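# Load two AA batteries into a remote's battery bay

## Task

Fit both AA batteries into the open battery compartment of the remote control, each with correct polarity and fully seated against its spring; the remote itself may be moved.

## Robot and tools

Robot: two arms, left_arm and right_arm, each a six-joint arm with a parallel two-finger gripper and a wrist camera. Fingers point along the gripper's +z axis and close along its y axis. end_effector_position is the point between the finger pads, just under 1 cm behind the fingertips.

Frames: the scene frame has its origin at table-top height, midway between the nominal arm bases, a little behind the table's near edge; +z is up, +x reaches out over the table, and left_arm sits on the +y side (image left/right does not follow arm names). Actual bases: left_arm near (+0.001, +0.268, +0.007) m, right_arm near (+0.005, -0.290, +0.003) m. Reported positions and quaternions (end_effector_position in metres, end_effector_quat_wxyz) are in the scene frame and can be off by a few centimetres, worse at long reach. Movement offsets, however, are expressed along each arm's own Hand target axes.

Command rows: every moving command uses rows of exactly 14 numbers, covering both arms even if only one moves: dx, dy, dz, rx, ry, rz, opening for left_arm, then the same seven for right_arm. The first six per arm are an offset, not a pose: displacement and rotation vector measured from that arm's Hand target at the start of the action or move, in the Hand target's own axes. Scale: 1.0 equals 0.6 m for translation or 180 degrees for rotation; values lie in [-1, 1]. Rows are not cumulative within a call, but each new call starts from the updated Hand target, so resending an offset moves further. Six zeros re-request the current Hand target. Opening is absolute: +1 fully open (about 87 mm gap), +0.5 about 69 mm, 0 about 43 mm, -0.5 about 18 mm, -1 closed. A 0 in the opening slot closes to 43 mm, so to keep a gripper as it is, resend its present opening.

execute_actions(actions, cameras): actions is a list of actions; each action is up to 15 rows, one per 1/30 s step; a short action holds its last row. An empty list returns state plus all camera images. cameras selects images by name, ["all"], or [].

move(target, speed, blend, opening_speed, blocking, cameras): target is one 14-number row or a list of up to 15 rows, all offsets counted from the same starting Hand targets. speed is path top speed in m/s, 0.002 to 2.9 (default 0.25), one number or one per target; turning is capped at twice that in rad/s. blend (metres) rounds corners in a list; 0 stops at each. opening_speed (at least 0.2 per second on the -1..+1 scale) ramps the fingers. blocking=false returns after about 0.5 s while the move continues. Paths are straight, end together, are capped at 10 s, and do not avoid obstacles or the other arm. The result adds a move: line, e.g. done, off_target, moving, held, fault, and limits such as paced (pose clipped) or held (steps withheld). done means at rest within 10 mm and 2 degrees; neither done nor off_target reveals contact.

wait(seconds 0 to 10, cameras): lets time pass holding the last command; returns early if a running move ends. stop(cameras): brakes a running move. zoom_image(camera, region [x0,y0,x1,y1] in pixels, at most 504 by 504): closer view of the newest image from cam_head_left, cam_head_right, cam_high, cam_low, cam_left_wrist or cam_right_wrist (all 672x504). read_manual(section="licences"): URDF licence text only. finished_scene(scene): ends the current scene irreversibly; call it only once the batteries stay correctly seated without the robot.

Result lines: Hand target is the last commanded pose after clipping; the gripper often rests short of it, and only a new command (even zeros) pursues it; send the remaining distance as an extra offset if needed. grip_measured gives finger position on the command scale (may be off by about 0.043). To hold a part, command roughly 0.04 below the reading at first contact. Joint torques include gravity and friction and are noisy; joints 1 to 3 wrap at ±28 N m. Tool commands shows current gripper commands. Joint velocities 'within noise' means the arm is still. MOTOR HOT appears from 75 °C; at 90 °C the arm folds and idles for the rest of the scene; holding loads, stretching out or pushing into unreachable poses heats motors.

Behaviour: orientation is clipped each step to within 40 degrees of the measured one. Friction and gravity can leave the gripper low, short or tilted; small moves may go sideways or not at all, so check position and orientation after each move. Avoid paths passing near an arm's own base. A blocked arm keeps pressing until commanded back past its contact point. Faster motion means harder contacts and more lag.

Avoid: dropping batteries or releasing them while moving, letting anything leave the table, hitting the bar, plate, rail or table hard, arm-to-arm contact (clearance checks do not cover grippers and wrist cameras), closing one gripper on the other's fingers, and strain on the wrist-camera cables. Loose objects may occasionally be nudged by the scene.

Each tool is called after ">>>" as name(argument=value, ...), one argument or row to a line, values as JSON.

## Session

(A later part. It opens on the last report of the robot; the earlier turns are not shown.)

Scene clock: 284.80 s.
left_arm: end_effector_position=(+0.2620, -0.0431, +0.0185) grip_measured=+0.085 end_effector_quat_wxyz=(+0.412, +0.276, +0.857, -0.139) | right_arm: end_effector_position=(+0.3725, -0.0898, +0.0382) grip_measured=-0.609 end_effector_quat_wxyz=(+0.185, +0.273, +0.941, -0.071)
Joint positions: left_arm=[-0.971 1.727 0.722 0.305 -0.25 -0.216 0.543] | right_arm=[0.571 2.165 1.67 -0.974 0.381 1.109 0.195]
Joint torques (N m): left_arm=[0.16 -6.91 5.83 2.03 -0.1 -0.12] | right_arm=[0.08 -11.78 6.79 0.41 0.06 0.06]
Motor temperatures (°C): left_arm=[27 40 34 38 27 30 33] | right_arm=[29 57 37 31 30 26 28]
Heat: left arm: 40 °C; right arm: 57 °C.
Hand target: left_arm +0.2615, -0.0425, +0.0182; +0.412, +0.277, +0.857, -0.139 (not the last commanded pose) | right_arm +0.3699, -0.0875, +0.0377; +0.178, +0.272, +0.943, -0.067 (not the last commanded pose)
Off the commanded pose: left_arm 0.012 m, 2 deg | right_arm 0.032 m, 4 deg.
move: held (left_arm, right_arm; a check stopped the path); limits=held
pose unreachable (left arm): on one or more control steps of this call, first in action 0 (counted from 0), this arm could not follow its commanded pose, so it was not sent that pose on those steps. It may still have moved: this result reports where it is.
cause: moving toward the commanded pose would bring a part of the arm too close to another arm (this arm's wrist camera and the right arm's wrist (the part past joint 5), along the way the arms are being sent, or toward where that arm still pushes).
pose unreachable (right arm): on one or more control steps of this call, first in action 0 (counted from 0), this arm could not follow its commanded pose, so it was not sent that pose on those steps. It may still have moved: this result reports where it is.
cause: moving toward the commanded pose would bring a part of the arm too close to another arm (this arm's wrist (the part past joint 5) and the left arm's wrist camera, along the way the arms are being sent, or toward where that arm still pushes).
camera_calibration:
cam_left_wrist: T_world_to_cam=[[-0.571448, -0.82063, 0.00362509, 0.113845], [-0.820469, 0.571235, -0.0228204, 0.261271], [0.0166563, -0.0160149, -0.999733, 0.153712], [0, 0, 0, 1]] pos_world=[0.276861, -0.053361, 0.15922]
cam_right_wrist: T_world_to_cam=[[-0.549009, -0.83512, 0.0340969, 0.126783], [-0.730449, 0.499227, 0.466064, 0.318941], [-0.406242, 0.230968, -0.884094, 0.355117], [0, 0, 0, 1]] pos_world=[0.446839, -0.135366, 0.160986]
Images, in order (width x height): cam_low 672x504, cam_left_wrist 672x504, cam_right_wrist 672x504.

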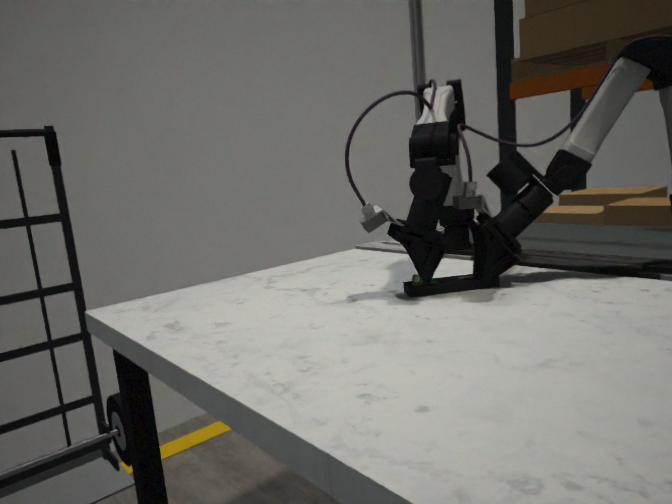

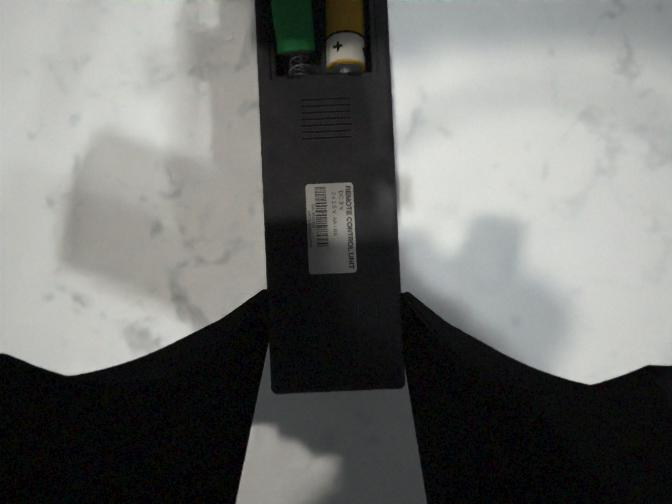

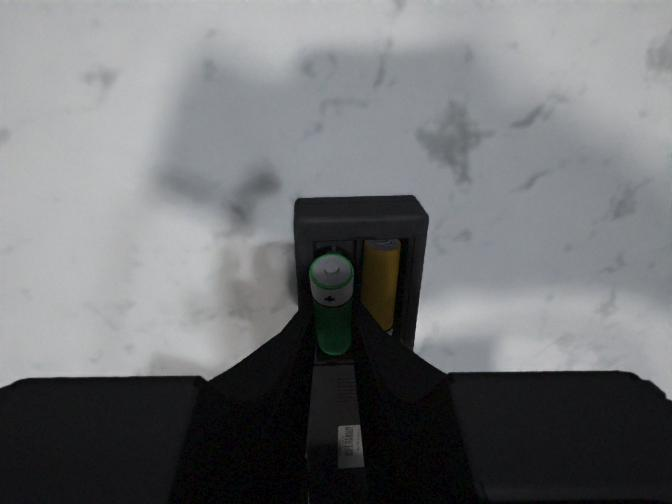

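>>> move(
  target=[0,0,0,0,0,0,-0.05,0.02,-0.002,0.01,0,0.085,0,-0.75],
  speed=0.05,
  cameras=["cam_left_wrist","cam_low","cam_right_wrist"],
)

>>> zoom_image(
  camera="cam_left_wrist",
  region=[220, 0, 430, 150],
)

>>> zoom_image(
  camera="cam_low",
  region=[380, 220, 500, 310],
)

>>> zoom_image(
  camera="cam_right_wrist",
  region=[200, 150, 480, 410],
)

Scene clock: 290.37 s.
left_arm: end_effector_position=(+0.2620, -0.0431, +0.0185) grip_measured=+0.085 end_effector_quat_wxyz=(+0.412, +0.276, +0.857, -0.139) | right_arm: end_effector_position=(+0.3738, -0.0921, +0.0360) grip_measured=-0.609 end_effector_quat_wxyz=(+0.091, +0.286, +0.953, -0.035)
Joint positions: left_arm=[-0.971 1.727 0.722 0.305 -0.25 -0.216 0.543] | right_arm=[0.485 2.238 1.79 -1.084 0.189 1.061 0.195]
Joint torques (N m): left_arm=[0.17 -6.91 5.85 2.03 -0.1 -0.12] | right_arm=[0.21 -9.73 8.06 0.01 -0.46 0.01]
Motor temperatures (°C): left_arm=[27 40 34 39 27 30 33] | right_arm=[29 56 37 31 30 26 28]
Heat: left arm: 40 °C; right arm: 56 °C.
Hand target: left_arm +0.2615, -0.0425, +0.0182; +0.412, +0.277, +0.857, -0.139 | right_arm +0.3616, -0.0838, +0.0278; +0.051, +0.278, +0.959, -0.030
Off the commanded pose: left_arm 0.001 m, 0 deg | right_arm 0.017 m, 5 deg.
move: off_target (right_arm)
camera_calibration:
cam_left_wrist: T_world_to_cam=[[-0.571448, -0.82063, 0.00362509, 0.113845], [-0.820469, 0.571235, -0.0228204, 0.261271], [0.0166563, -0.0160149, -0.999733, 0.153712], [0, 0, 0, 1]] pos_world=[0.276861, -0.053361, 0.15922]
cam_right_wrist: T_world_to_cam=[[-0.559797, -0.828421, 0.0185848, 0.130787], [-0.633212, 0.442138, 0.635261, 0.274348], [-0.534481, 0.34385, -0.772073, 0.408561], [0, 0, 0, 1]] pos_world=[0.465303, -0.153436, 0.138726]
Images, in order (width x height): cam_low 672x504, cam_left_wrist 672x504, cam_right_wrist 672x504.

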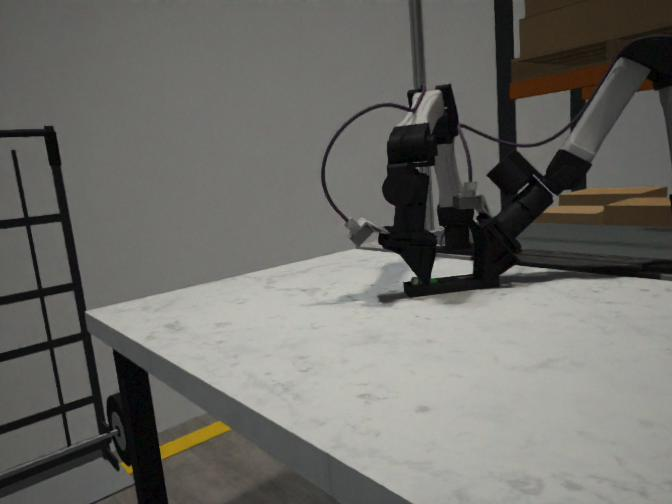

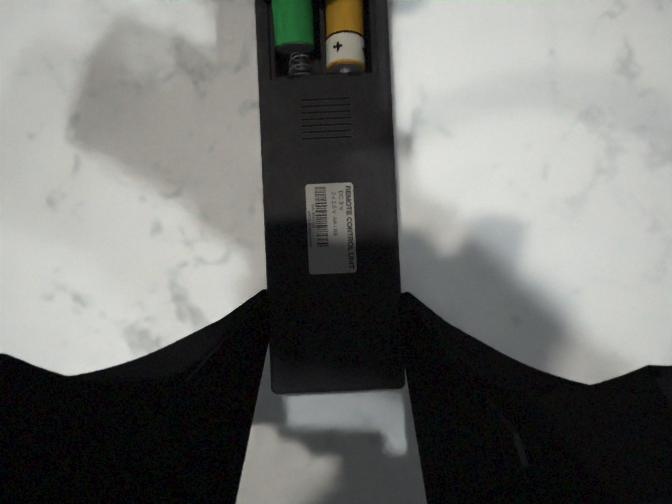

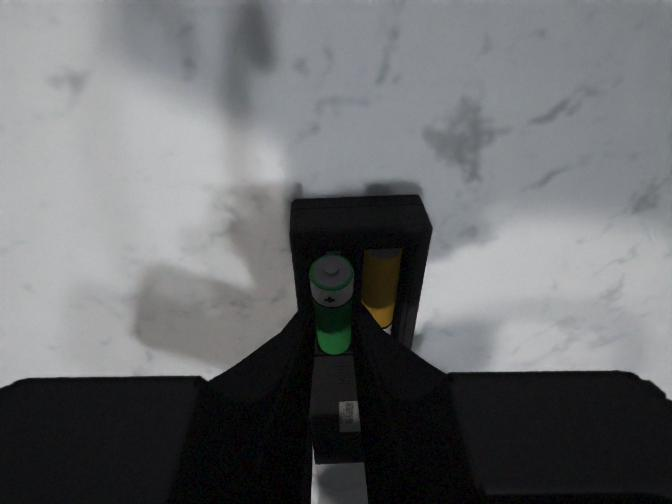

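Scaled by 2.400 from the camera's 672x504 image, which has a finer 960x720 frame.

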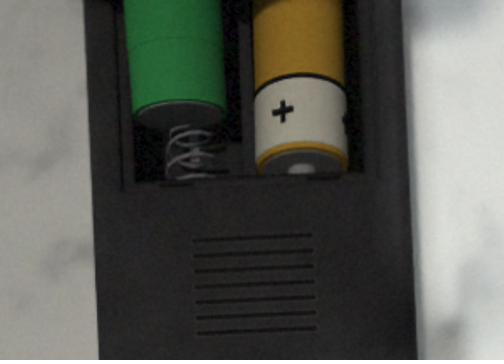

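Scaled by 4.200 from the camera's 672x504 image, which has a finer 960x720 frame.

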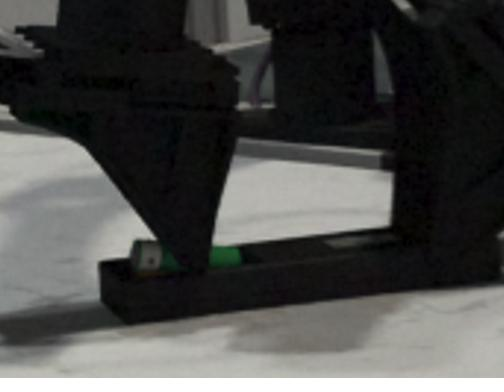

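Scaled by 1.800 from the camera's 672x504 image, which has a finer 960x720 frame.

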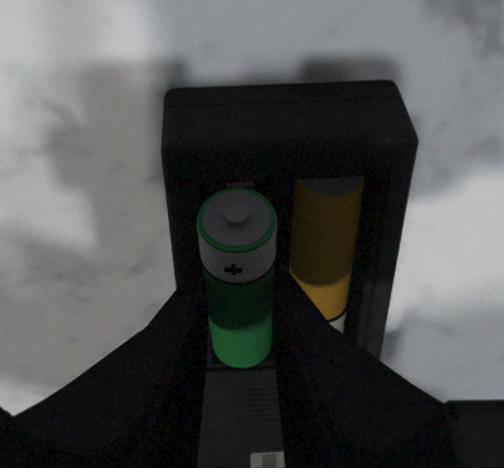

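>>> move(
  target=[0,0,0,0,0,0,-0.05,0.022,-0.003,0.012,0,0,0,-0.75],
  speed=0.05,
  cameras=["cam_left_wrist","cam_low","cam_right_wrist"],
)

>>> zoom_image(
  camera="cam_left_wrist",
  region=[220, 0, 430, 150],
)

>>> zoom_image(
  camera="cam_low",
  region=[380, 220, 500, 310],
)

>>> zoom_image(
  camera="cam_right_wrist",
  region=[200, 150, 480, 410],
)

Scene clock: 292.13 s.
left_arm: end_effector_position=(+0.2620, -0.0431, +0.0185) grip_measured=+0.085 end_effector_quat_wxyz=(+0.412, +0.276, +0.857, -0.139) | right_arm: end_effector_position=(+0.3734, -0.0922, +0.0351) grip_measured=-0.609 end_effector_quat_wxyz=(+0.092, +0.288, +0.953, -0.033)
Joint positions: left_arm=[-0.971 1.727 0.722 0.305 -0.25 -0.216 0.543] | right_arm=[0.485 2.231 1.775 -1.07 0.188 1.065 0.195]
Joint torques (N m): left_arm=[0.17 -6.91 5.85 2.03 -0.1 -0.12] | right_arm=[1.72 -10.86 3.17 0.27 -0.43 0.12]
Motor temperatures (°C): left_arm=[27 40 34 39 27 30 33] | right_arm=[29 55 37 31 30 26 28]
Heat: left arm: 40 °C; right arm: 55 °C.
Hand target: left_arm +0.2615, -0.0425, +0.0182; +0.412, +0.277, +0.857, -0.139 | right_arm +0.3501, -0.0789, +0.0192; +0.051, +0.278, +0.959, -0.030
Off the commanded pose: left_arm 0.001 m, 0 deg | right_arm 0.031 m, 5 deg.
move: off_target (right_arm)
camera_calibration:
cam_left_wrist: T_world_to_cam=[[-0.571448, -0.82063, 0.00362509, 0.113845], [-0.820469, 0.571235, -0.0228204, 0.261271], [0.0166563, -0.0160149, -0.999733, 0.153712], [0, 0, 0, 1]] pos_world=[0.276861, -0.053361, 0.15922]
cam_right_wrist: T_world_to_cam=[[-0.562671, -0.826578, 0.0130408, 0.132019], [-0.634829, 0.442139, 0.633644, 0.275436], [-0.529522, 0.348254, -0.773515, 0.406294], [0, 0, 0, 1]] pos_world=[0.46428, -0.154151, 0.138024]
Images, in order (width x height): cam_low 672x504, cam_left_wrist 672x504, cam_right_wrist 672x504.

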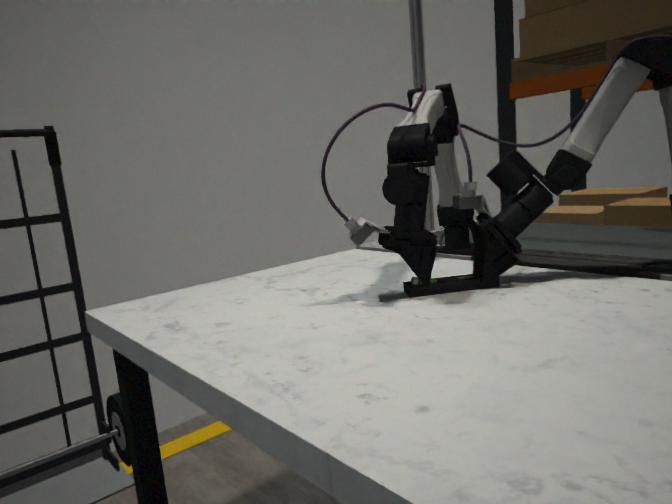

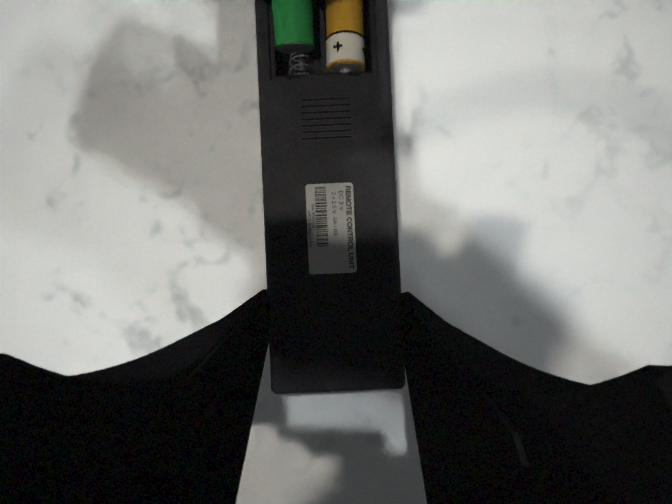

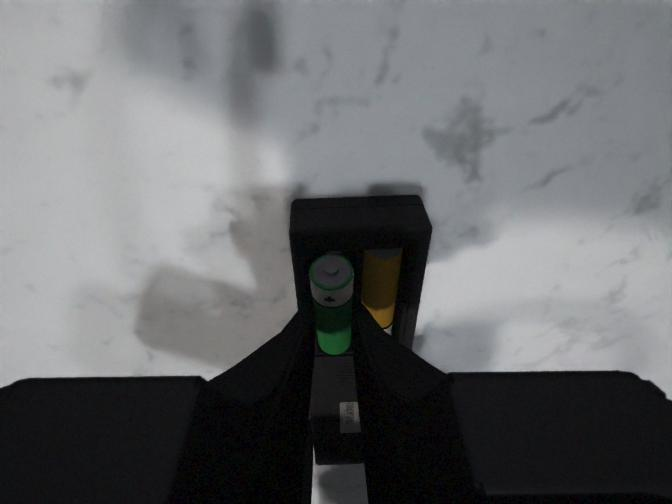

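Scaled by 2.400 from the camera's 672x504 image, which has a finer 960x720 frame.

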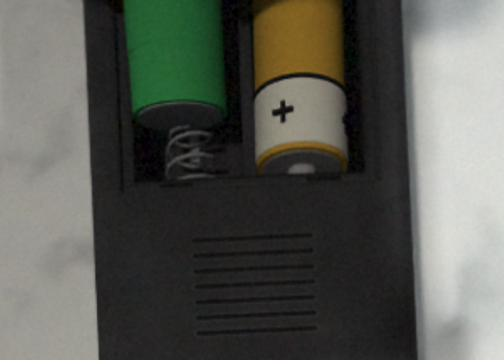

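Scaled by 4.200 from the camera's 672x504 image, which has a finer 960x720 frame.

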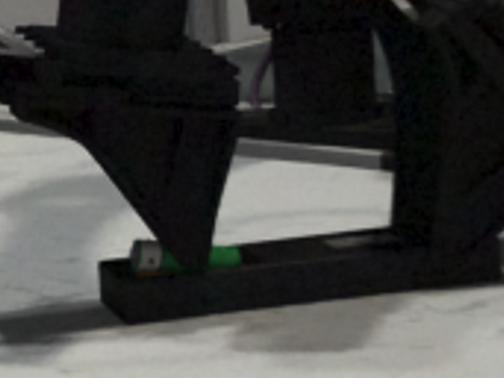

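Scaled by 1.800 from the camera's 672x504 image, which has a finer 960x720 frame.

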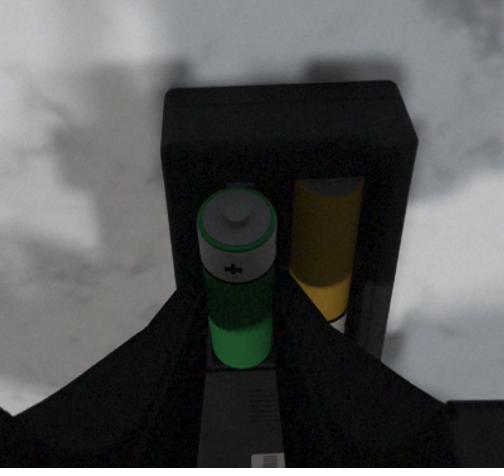

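>>> move(
  target=[0,0,0,0,0,0,-0.05,0.025,-0.003,-0.008,0,0,0,-0.78],
  speed=0.05,
  cameras=["cam_left_wrist","cam_low"],
)

>>> zoom_image(
  camera="cam_left_wrist",
  region=[220, 0, 430, 150],
)

>>> zoom_image(
  camera="cam_low",
  region=[380, 220, 500, 310],
)

Scene clock: 293.93 s.
left_arm: end_effector_position=(+0.2620, -0.0431, +0.0185) grip_measured=+0.085 end_effector_quat_wxyz=(+0.412, +0.276, +0.857, -0.139) | right_arm: end_effector_position=(+0.3698, -0.0905, +0.0354) grip_measured=-0.609 end_effector_quat_wxyz=(+0.105, +0.295, +0.949, -0.033)
Joint positions: left_arm=[-0.971 1.727 0.722 0.305 -0.25 -0.216 0.543] | right_arm=[0.5 2.203 1.731 -1.041 0.207 1.093 0.195]
Joint torques (N m): left_arm=[0.17 -6.93 5.85 2.03 -0.1 -0.12] | right_arm=[2.86 -11.28 3.02 0.07 -0.59 0.17]
Motor temperatures (°C): left_arm=[27 40 34 40 27 30 33] | right_arm=[29 55 37 31 30 26 28]
Heat: left arm: 40 °C; right arm: 55 °C.
Hand target: left_arm +0.2615, -0.0425, +0.0182; +0.412, +0.277, +0.857, -0.139 | right_arm +0.3361, -0.0721, +0.0223; +0.050, +0.278, +0.959, -0.030
Off the commanded pose: left_arm 0.001 m, 0 deg | right_arm 0.041 m, 7 deg.
move: off_target (right_arm)
camera_calibration:
cam_left_wrist: T_world_to_cam=[[-0.571448, -0.82063, 0.00362509, 0.113845], [-0.820469, 0.571235, -0.0228204, 0.261271], [0.0166563, -0.0160149, -0.999733, 0.153712], [0, 0, 0, 1]] pos_world=[0.276861, -0.053361, 0.15922]
Images, in order (width x height): cam_low 672x504, cam_left_wrist 672x504.

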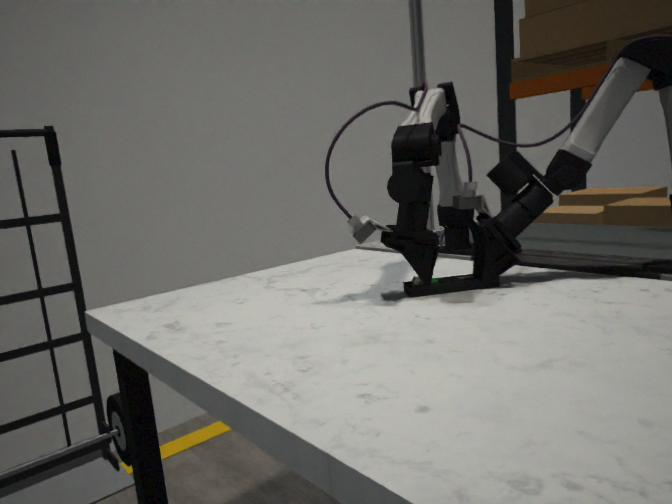

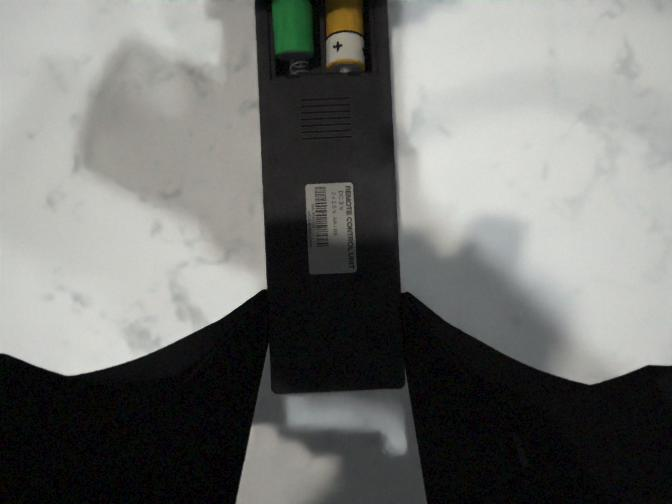

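Scaled by 2.400 from the camera's 672x504 image, which has a finer 960x720 frame.

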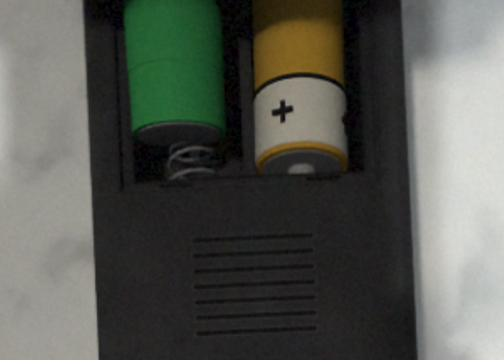

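Scaled by 4.200 from the camera's 672x504 image, which has a finer 960x720 frame.

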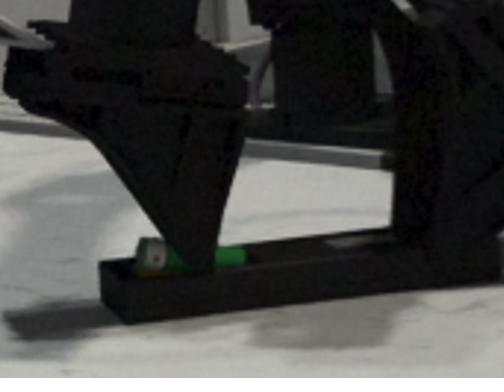

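>>> move(
  target=[0,0,0,0,0,0,-0.05,0.014,0,0.022,0,0.05,0,-0.78],
  speed=0.05,
  cameras=["cam_left_wrist","cam_low","cam_right_wrist"],
)

>>> zoom_image(
  camera="cam_left_wrist",
  region=[220, 0, 430, 150],
)

>>> zoom_image(
  camera="cam_low",
  region=[380, 220, 500, 310],
)

>>> zoom_image(
  camera="cam_right_wrist",
  region=[200, 150, 480, 410],
)

Scene clock: 297.70 s.
left_arm: end_effector_position=(+0.2620, -0.0431, +0.0185) grip_measured=+0.085 end_effector_quat_wxyz=(+0.412, +0.276, +0.857, -0.139) | right_arm: end_effector_position=(+0.3697, -0.0909, +0.0343) grip_measured=-0.609 end_effector_quat_wxyz=(+0.074, +0.299, +0.951, -0.013)
Joint positions: left_arm=[-0.971 1.727 0.722 0.305 -0.25 -0.216 0.543] | right_arm=[0.469 2.218 1.748 -1.055 0.135 1.072 0.195]
Joint torques (N m): left_arm=[0.16 -6.91 5.83 2.03 -0.1 -0.12] | right_arm=[1.68 -6.67 5.07 -0.19 -1.18 0.06]
Motor temperatures (°C): left_arm=[27 40 34 40 27 30 33] | right_arm=[29 55 37 30 30 26 28]
Heat: left arm: 40 °C; right arm: 55 °C.
Hand target: left_arm +0.2615, -0.0425, +0.0182; +0.412, +0.277, +0.857, -0.139 | right_arm +0.3302, -0.0689, +0.0083; -0.025, +0.280, +0.960, -0.008
Off the commanded pose: left_arm 0.001 m, 0 deg | right_arm 0.052 m, 12 deg.
move: off_target (right_arm)
camera_calibration:
cam_left_wrist: T_world_to_cam=[[-0.571448, -0.82063, 0.00362509, 0.113845], [-0.820469, 0.571235, -0.0228204, 0.261271], [0.0166563, -0.0160149, -0.999733, 0.153712], [0, 0, 0, 1]] pos_world=[0.276861, -0.053361, 0.15922]
cam_right_wrist: T_world_to_cam=[[-0.577941, -0.815945, -0.0147321, 0.138506], [-0.612201, 0.421549, 0.668959, 0.261483], [-0.539624, 0.395638, -0.743153, 0.41028], [0, 0, 0, 1]] pos_world=[0.461525, -0.159537, 0.13202]
Images, in order (width x height): cam_low 672x504, cam_left_wrist 672x504, cam_right_wrist 672x504.

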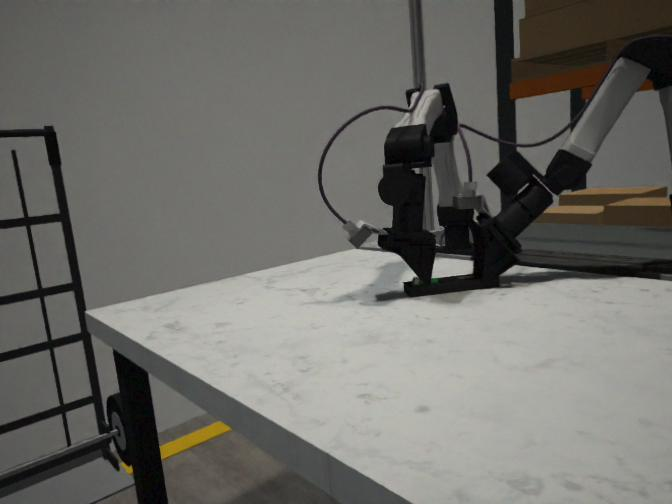

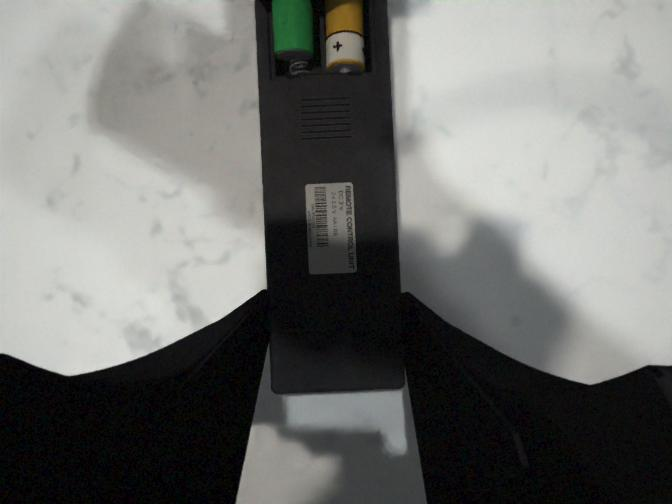

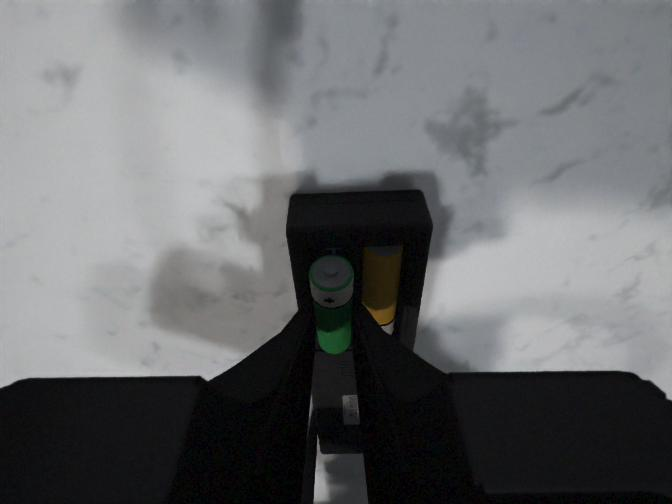

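Scaled by 2.400 from the camera's 672x504 image, which has a finer 960x720 frame.

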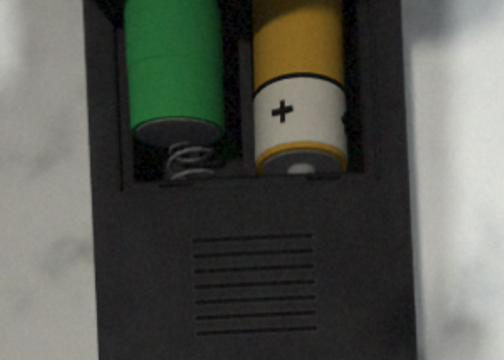

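Scaled by 4.200 from the camera's 672x504 image, which has a finer 960x720 frame.

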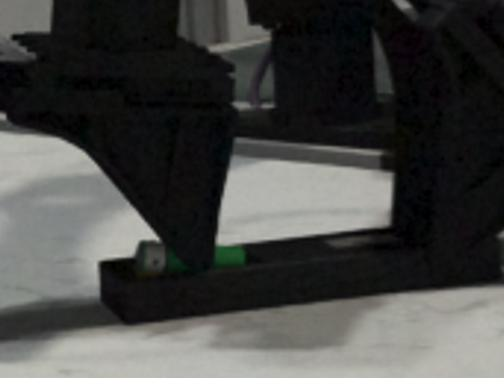

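Scaled by 1.800 from the camera's 672x504 image, which has a finer 960x720 frame.

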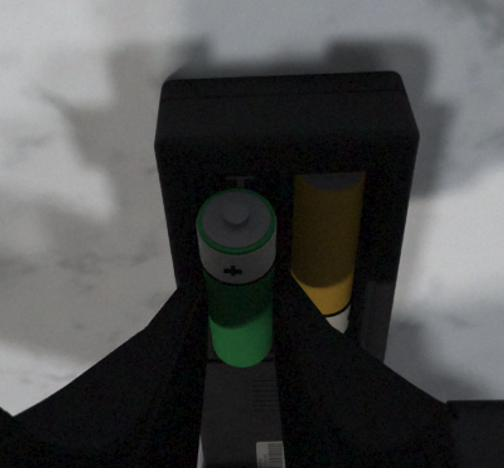

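>>> move(
  target=[
    [0,0,0,0,0,0,-0.05,-0.06,0.003,-0.043,0,-0.05,0,-0.75],
    [0,0,0,0,0,0,-0.05,-0.06,0.003,-0.043,0,-0.05,0,-0.45],
    [0,0,0,0,0,0,-0.05,-0.06,0.003,-0.15,0,-0.05,0,-0.4],
  ],
  speed=0.08,
  opening_speed=0.6,
  cameras=["cam_left_wrist","cam_low","cam_right_wrist"],
)

>>> zoom_image(
  camera="cam_left_wrist",
  region=[220, 0, 430, 150],
)

>>> zoom_image(
  camera="cam_low",
  region=[380, 220, 500, 310],
)

>>> zoom_image(
  camera="cam_right_wrist",
  region=[200, 150, 480, 410],
)

Scene clock: 306.83 s.
left_arm: end_effector_position=(+0.2621, -0.0432, +0.0186) grip_measured=+0.085 end_effector_quat_wxyz=(+0.413, +0.276, +0.857, -0.140) | right_arm: end_effector_position=(+0.3636, -0.0958, +0.0928) grip_measured=-0.400 end_effector_quat_wxyz=(+0.049, +0.286, +0.956, -0.043)
Joint positions: left_arm=[-0.971 1.727 0.722 0.306 -0.25 -0.216 0.542] | right_arm=[0.471 2.257 2.043 -1.386 0.142 1.052 0.3]
Joint torques (N m): left_arm=[0.17 -6.91 5.83 2.02 -0.1 -0.12] | right_arm=[0.62 -11.66 9.78 0.19 -0.07 -0.02]
Heat: left arm: 41 °C; right arm: 54 °C.
Hand target: left_arm +0.2615, -0.0425, +0.0182; +0.412, +0.277, +0.857, -0.139 | right_arm +0.3662, -0.0865, +0.0966; +0.051, +0.278, +0.959, -0.030
Off the commanded pose: left_arm 0.001 m, 0 deg | right_arm 0.010 m, 2 deg.
move: done; target 2's new opening was sent with right_arm's hand 0.011 m and 3 deg from that target
camera_calibration:
cam_left_wrist: T_world_to_cam=[[-0.571455, -0.820625, 0.00383161, 0.11387], [-0.820454, 0.571226, -0.0235731, 0.261474], [0.0171559, -0.0166146, -0.999715, 0.153637], [0, 0, 0, 1]] pos_world=[0.276963, -0.0533634, 0.159321]
cam_right_wrist: T_world_to_cam=[[-0.557984, -0.827818, 0.058064, 0.11672], [-0.576818, 0.437199, 0.690028, 0.207399], [-0.596603, 0.351532, -0.72145, 0.466864], [0, 0, 0, 1]] pos_world=[0.463292, -0.158169, 0.186931]
Images, in order (width x height): cam_low 672x504, cam_left_wrist 672x504, cam_right_wrist 672x504.

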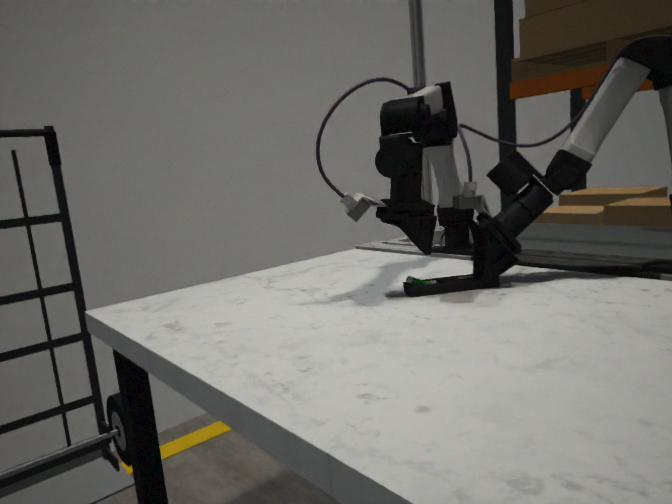

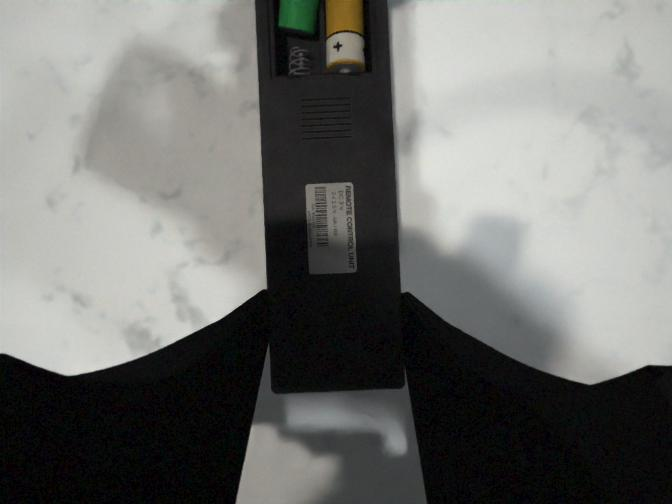

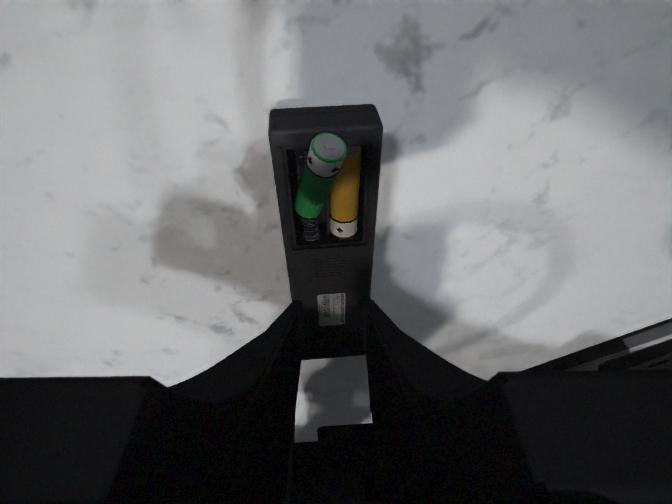

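Scaled by 2.400 from the camera's 672x504 image, which has a finer 960x720 frame.

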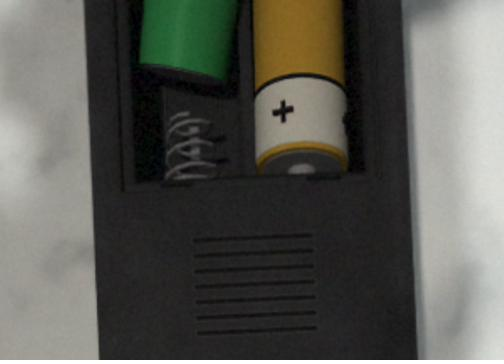

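Scaled by 4.200 from the camera's 672x504 image, which has a finer 960x720 frame.

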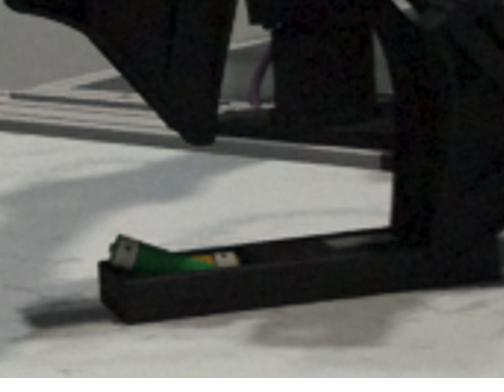

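Scaled by 1.800 from the camera's 672x504 image, which has a finer 960x720 frame.

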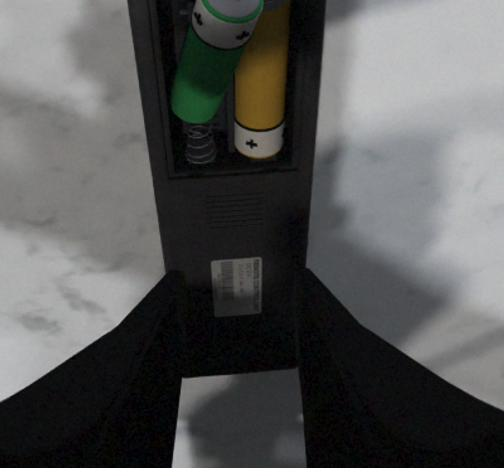

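>>> move(
  target=[0,0,0,0,0,0,-0.05,-0.046,0,0.068,0,-0.039,0,-0.2],
  speed=0.08,
  cameras=["cam_left_wrist","cam_low","cam_right_wrist"],
)

>>> zoom_image(
  camera="cam_low",
  region=[380, 220, 500, 310],
)

>>> zoom_image(
  camera="cam_right_wrist",
  region=[200, 150, 480, 410],
)

Scene clock: 310.40 s.
left_arm: end_effector_position=(+0.2621, -0.0432, +0.0186) grip_measured=+0.085 end_effector_quat_wxyz=(+0.413, +0.276, +0.857, -0.140) | right_arm: end_effector_position=(+0.3896, -0.1000, +0.0646) grip_measured=-0.200 end_effector_quat_wxyz=(+0.105, +0.276, +0.955, -0.041)
Joint positions: left_arm=[-0.971 1.727 0.722 0.306 -0.25 -0.216 0.542] | right_arm=[0.466 2.257 1.935 -1.191 0.215 1.018 0.4]
Joint torques (N m): left_arm=[0.16 -6.91 5.83 2.02 -0.1 -0.12] | right_arm=[-0.59 -12.4 5.57 0.52 0.22 -0.03]
Motor temperatures (°C): left_arm=[27 40 34 41 27 30 33] | right_arm=[29 55 38 30 30 26 28]
Heat: left arm: 41 °C; right arm: 55 °C.
Hand target: left_arm +0.2615, -0.0425, +0.0182; +0.412, +0.277, +0.857, -0.139 | right_arm +0.3926, -0.1047, +0.0592; +0.109, +0.276, +0.954, -0.047
Off the commanded pose: left_arm 0.001 m, 0 deg | right_arm 0.008 m, 1 deg.
move: done
camera_calibration:
cam_left_wrist: T_world_to_cam=[[-0.571455, -0.820625, 0.00383161, 0.11387], [-0.820454, 0.571226, -0.0235731, 0.261474], [0.0171559, -0.0166146, -0.999715, 0.153637], [0, 0, 0, 1]] pos_world=[0.276963, -0.0533634, 0.159321]
cam_right_wrist: T_world_to_cam=[[-0.543145, -0.839287, 0.0243011, 0.124622], [-0.656078, 0.442287, 0.61151, 0.280192], [-0.523981, 0.316195, -0.790864, 0.436163], [0, 0, 0, 1]] pos_world=[0.480057, -0.157244, 0.170577]
Images, in order (width x height): cam_low 672x504, cam_left_wrist 672x504, cam_right_wrist 672x504.

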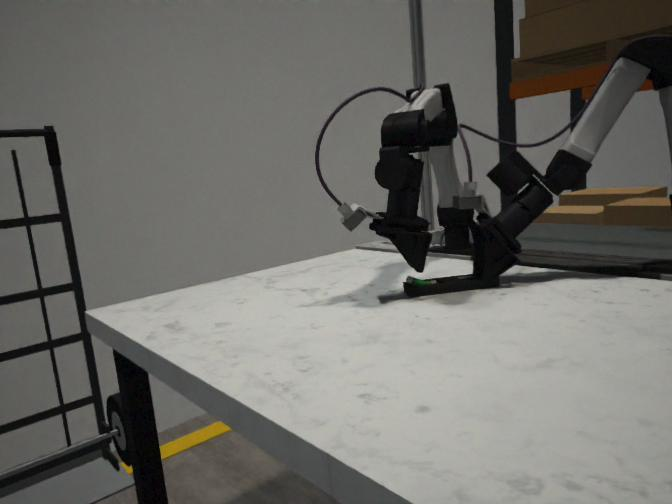

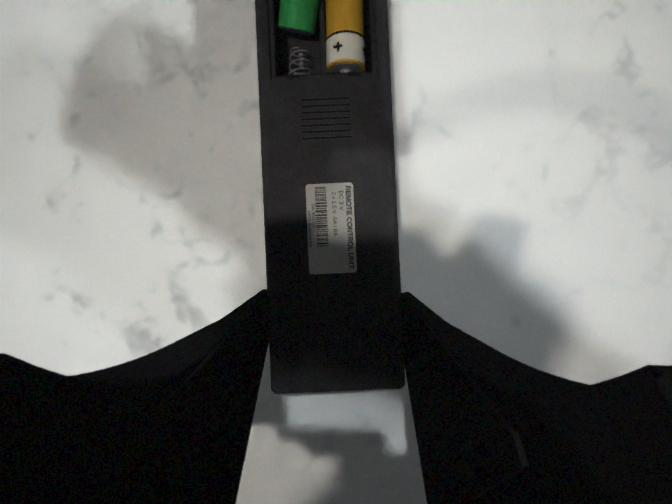

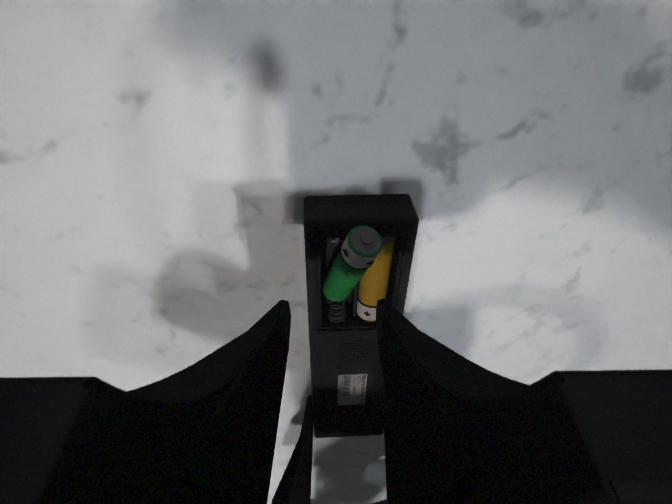

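Scaled by 4.200 from the camera's 672x504 image, which has a finer 960x720 frame.

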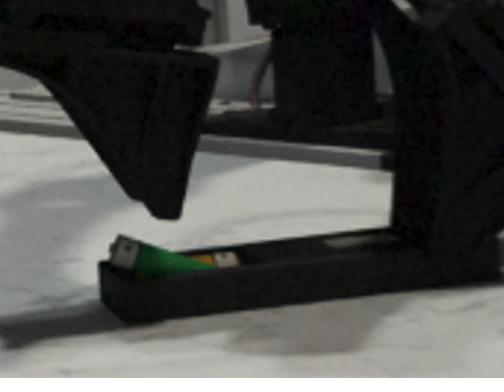

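Scaled by 1.800 from the camera's 672x504 image, which has a finer 960x720 frame.

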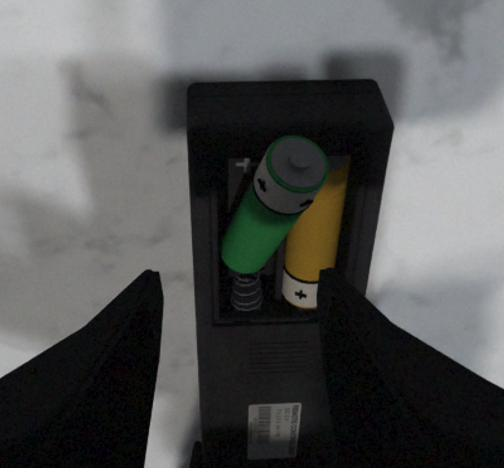

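>>> move(
  target=[
    [0,0,0,0,0,0,-0.05,0.006,-0.02,0,0,0,0,-0.2],
    [0,0,0,0,0,0,-0.05,0.0177,-0.02,0.044,0,0,0,-0.2],
  ],
  speed=0.06,
  cameras=["cam_low","cam_right_wrist"],
)

>>> zoom_image(
  camera="cam_low",
  region=[380, 220, 500, 310],
)

>>> zoom_image(
  camera="cam_right_wrist",
  region=[200, 150, 480, 410],
)

Scene clock: 314.03 s.
left_arm: end_effector_position=(+0.2621, -0.0432, +0.0186) grip_measured=+0.085 end_effector_quat_wxyz=(+0.413, +0.276, +0.857, -0.140) | right_arm: end_effector_position=(+0.3771, -0.1101, +0.0340) grip_measured=-0.200 end_effector_quat_wxyz=(+0.096, +0.274, +0.956, -0.050)
Joint positions: left_arm=[-0.971 1.727 0.722 0.306 -0.25 -0.216 0.542] | right_arm=[0.458 2.231 1.77 -1.076 0.216 1.008 0.4]
Joint torques (N m): left_arm=[0.17 -6.93 5.83 2.02 -0.1 -0.12] | right_arm=[-0.68 -13.31 4.29 0.7 0.23 -0.03]
Motor temperatures (°C): left_arm=[27 40 34 41 27 30 33] | right_arm=[29 56 37 30 30 26 28]
Heat: left arm: 41 °C; right arm: 56 °C.
Hand target: left_arm +0.2615, -0.0425, +0.0181; +0.412, +0.277, +0.857, -0.139 | right_arm +0.3822, -0.1132, +0.0313; +0.109, +0.276, +0.954, -0.048
Off the commanded pose: left_arm 0.001 m, 0 deg | right_arm 0.007 m, 2 deg.
move: done
camera_calibration:
cam_right_wrist: T_world_to_cam=[[-0.540782, -0.839855, 0.0468867, 0.108387], [-0.64343, 0.44892, 0.620055, 0.290813], [-0.541805, 0.305147, -0.783156, 0.413814], [0, 0, 0, 1]] pos_world=[0.469938, -0.165797, 0.138679]
Images, in order (width x height): cam_low 672x504, cam_right_wrist 672x504.

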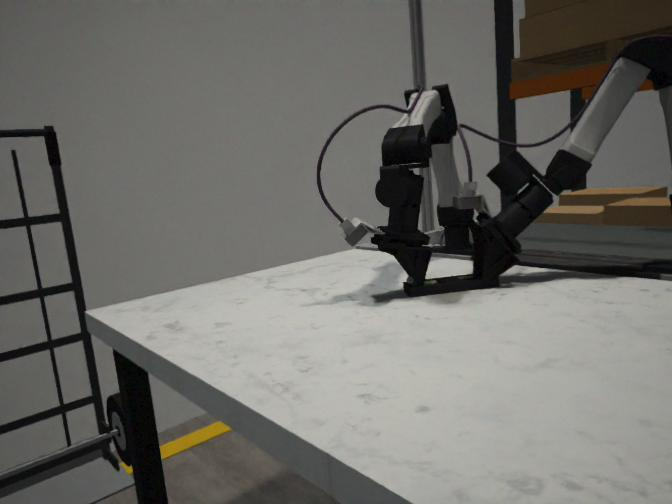

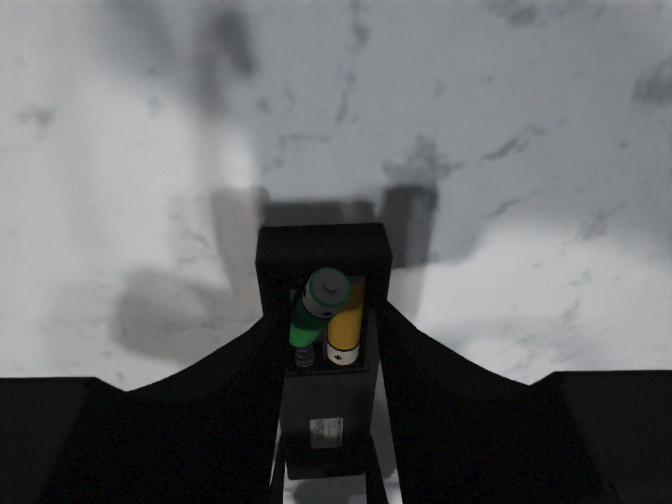

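Scaled by 4.200 from the camera's 672x504 image, which has a finer 960x720 frame.

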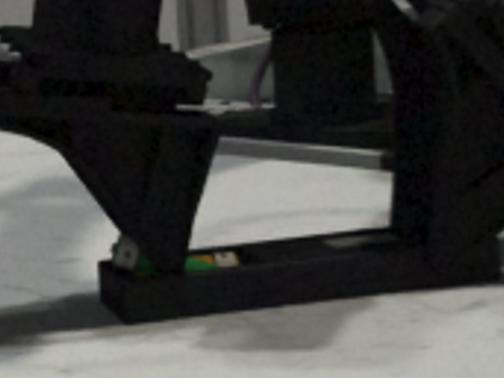

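Scaled by 1.800 from the camera's 672x504 image, which has a finer 960x720 frame.

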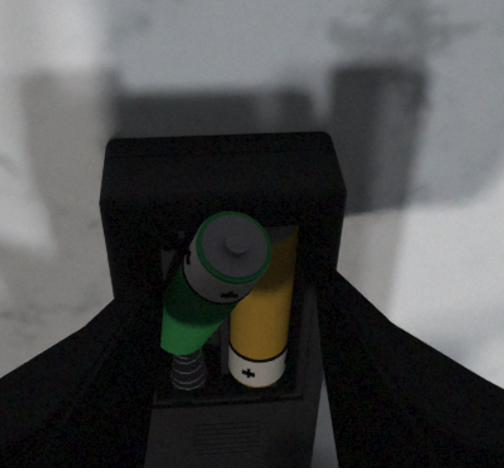

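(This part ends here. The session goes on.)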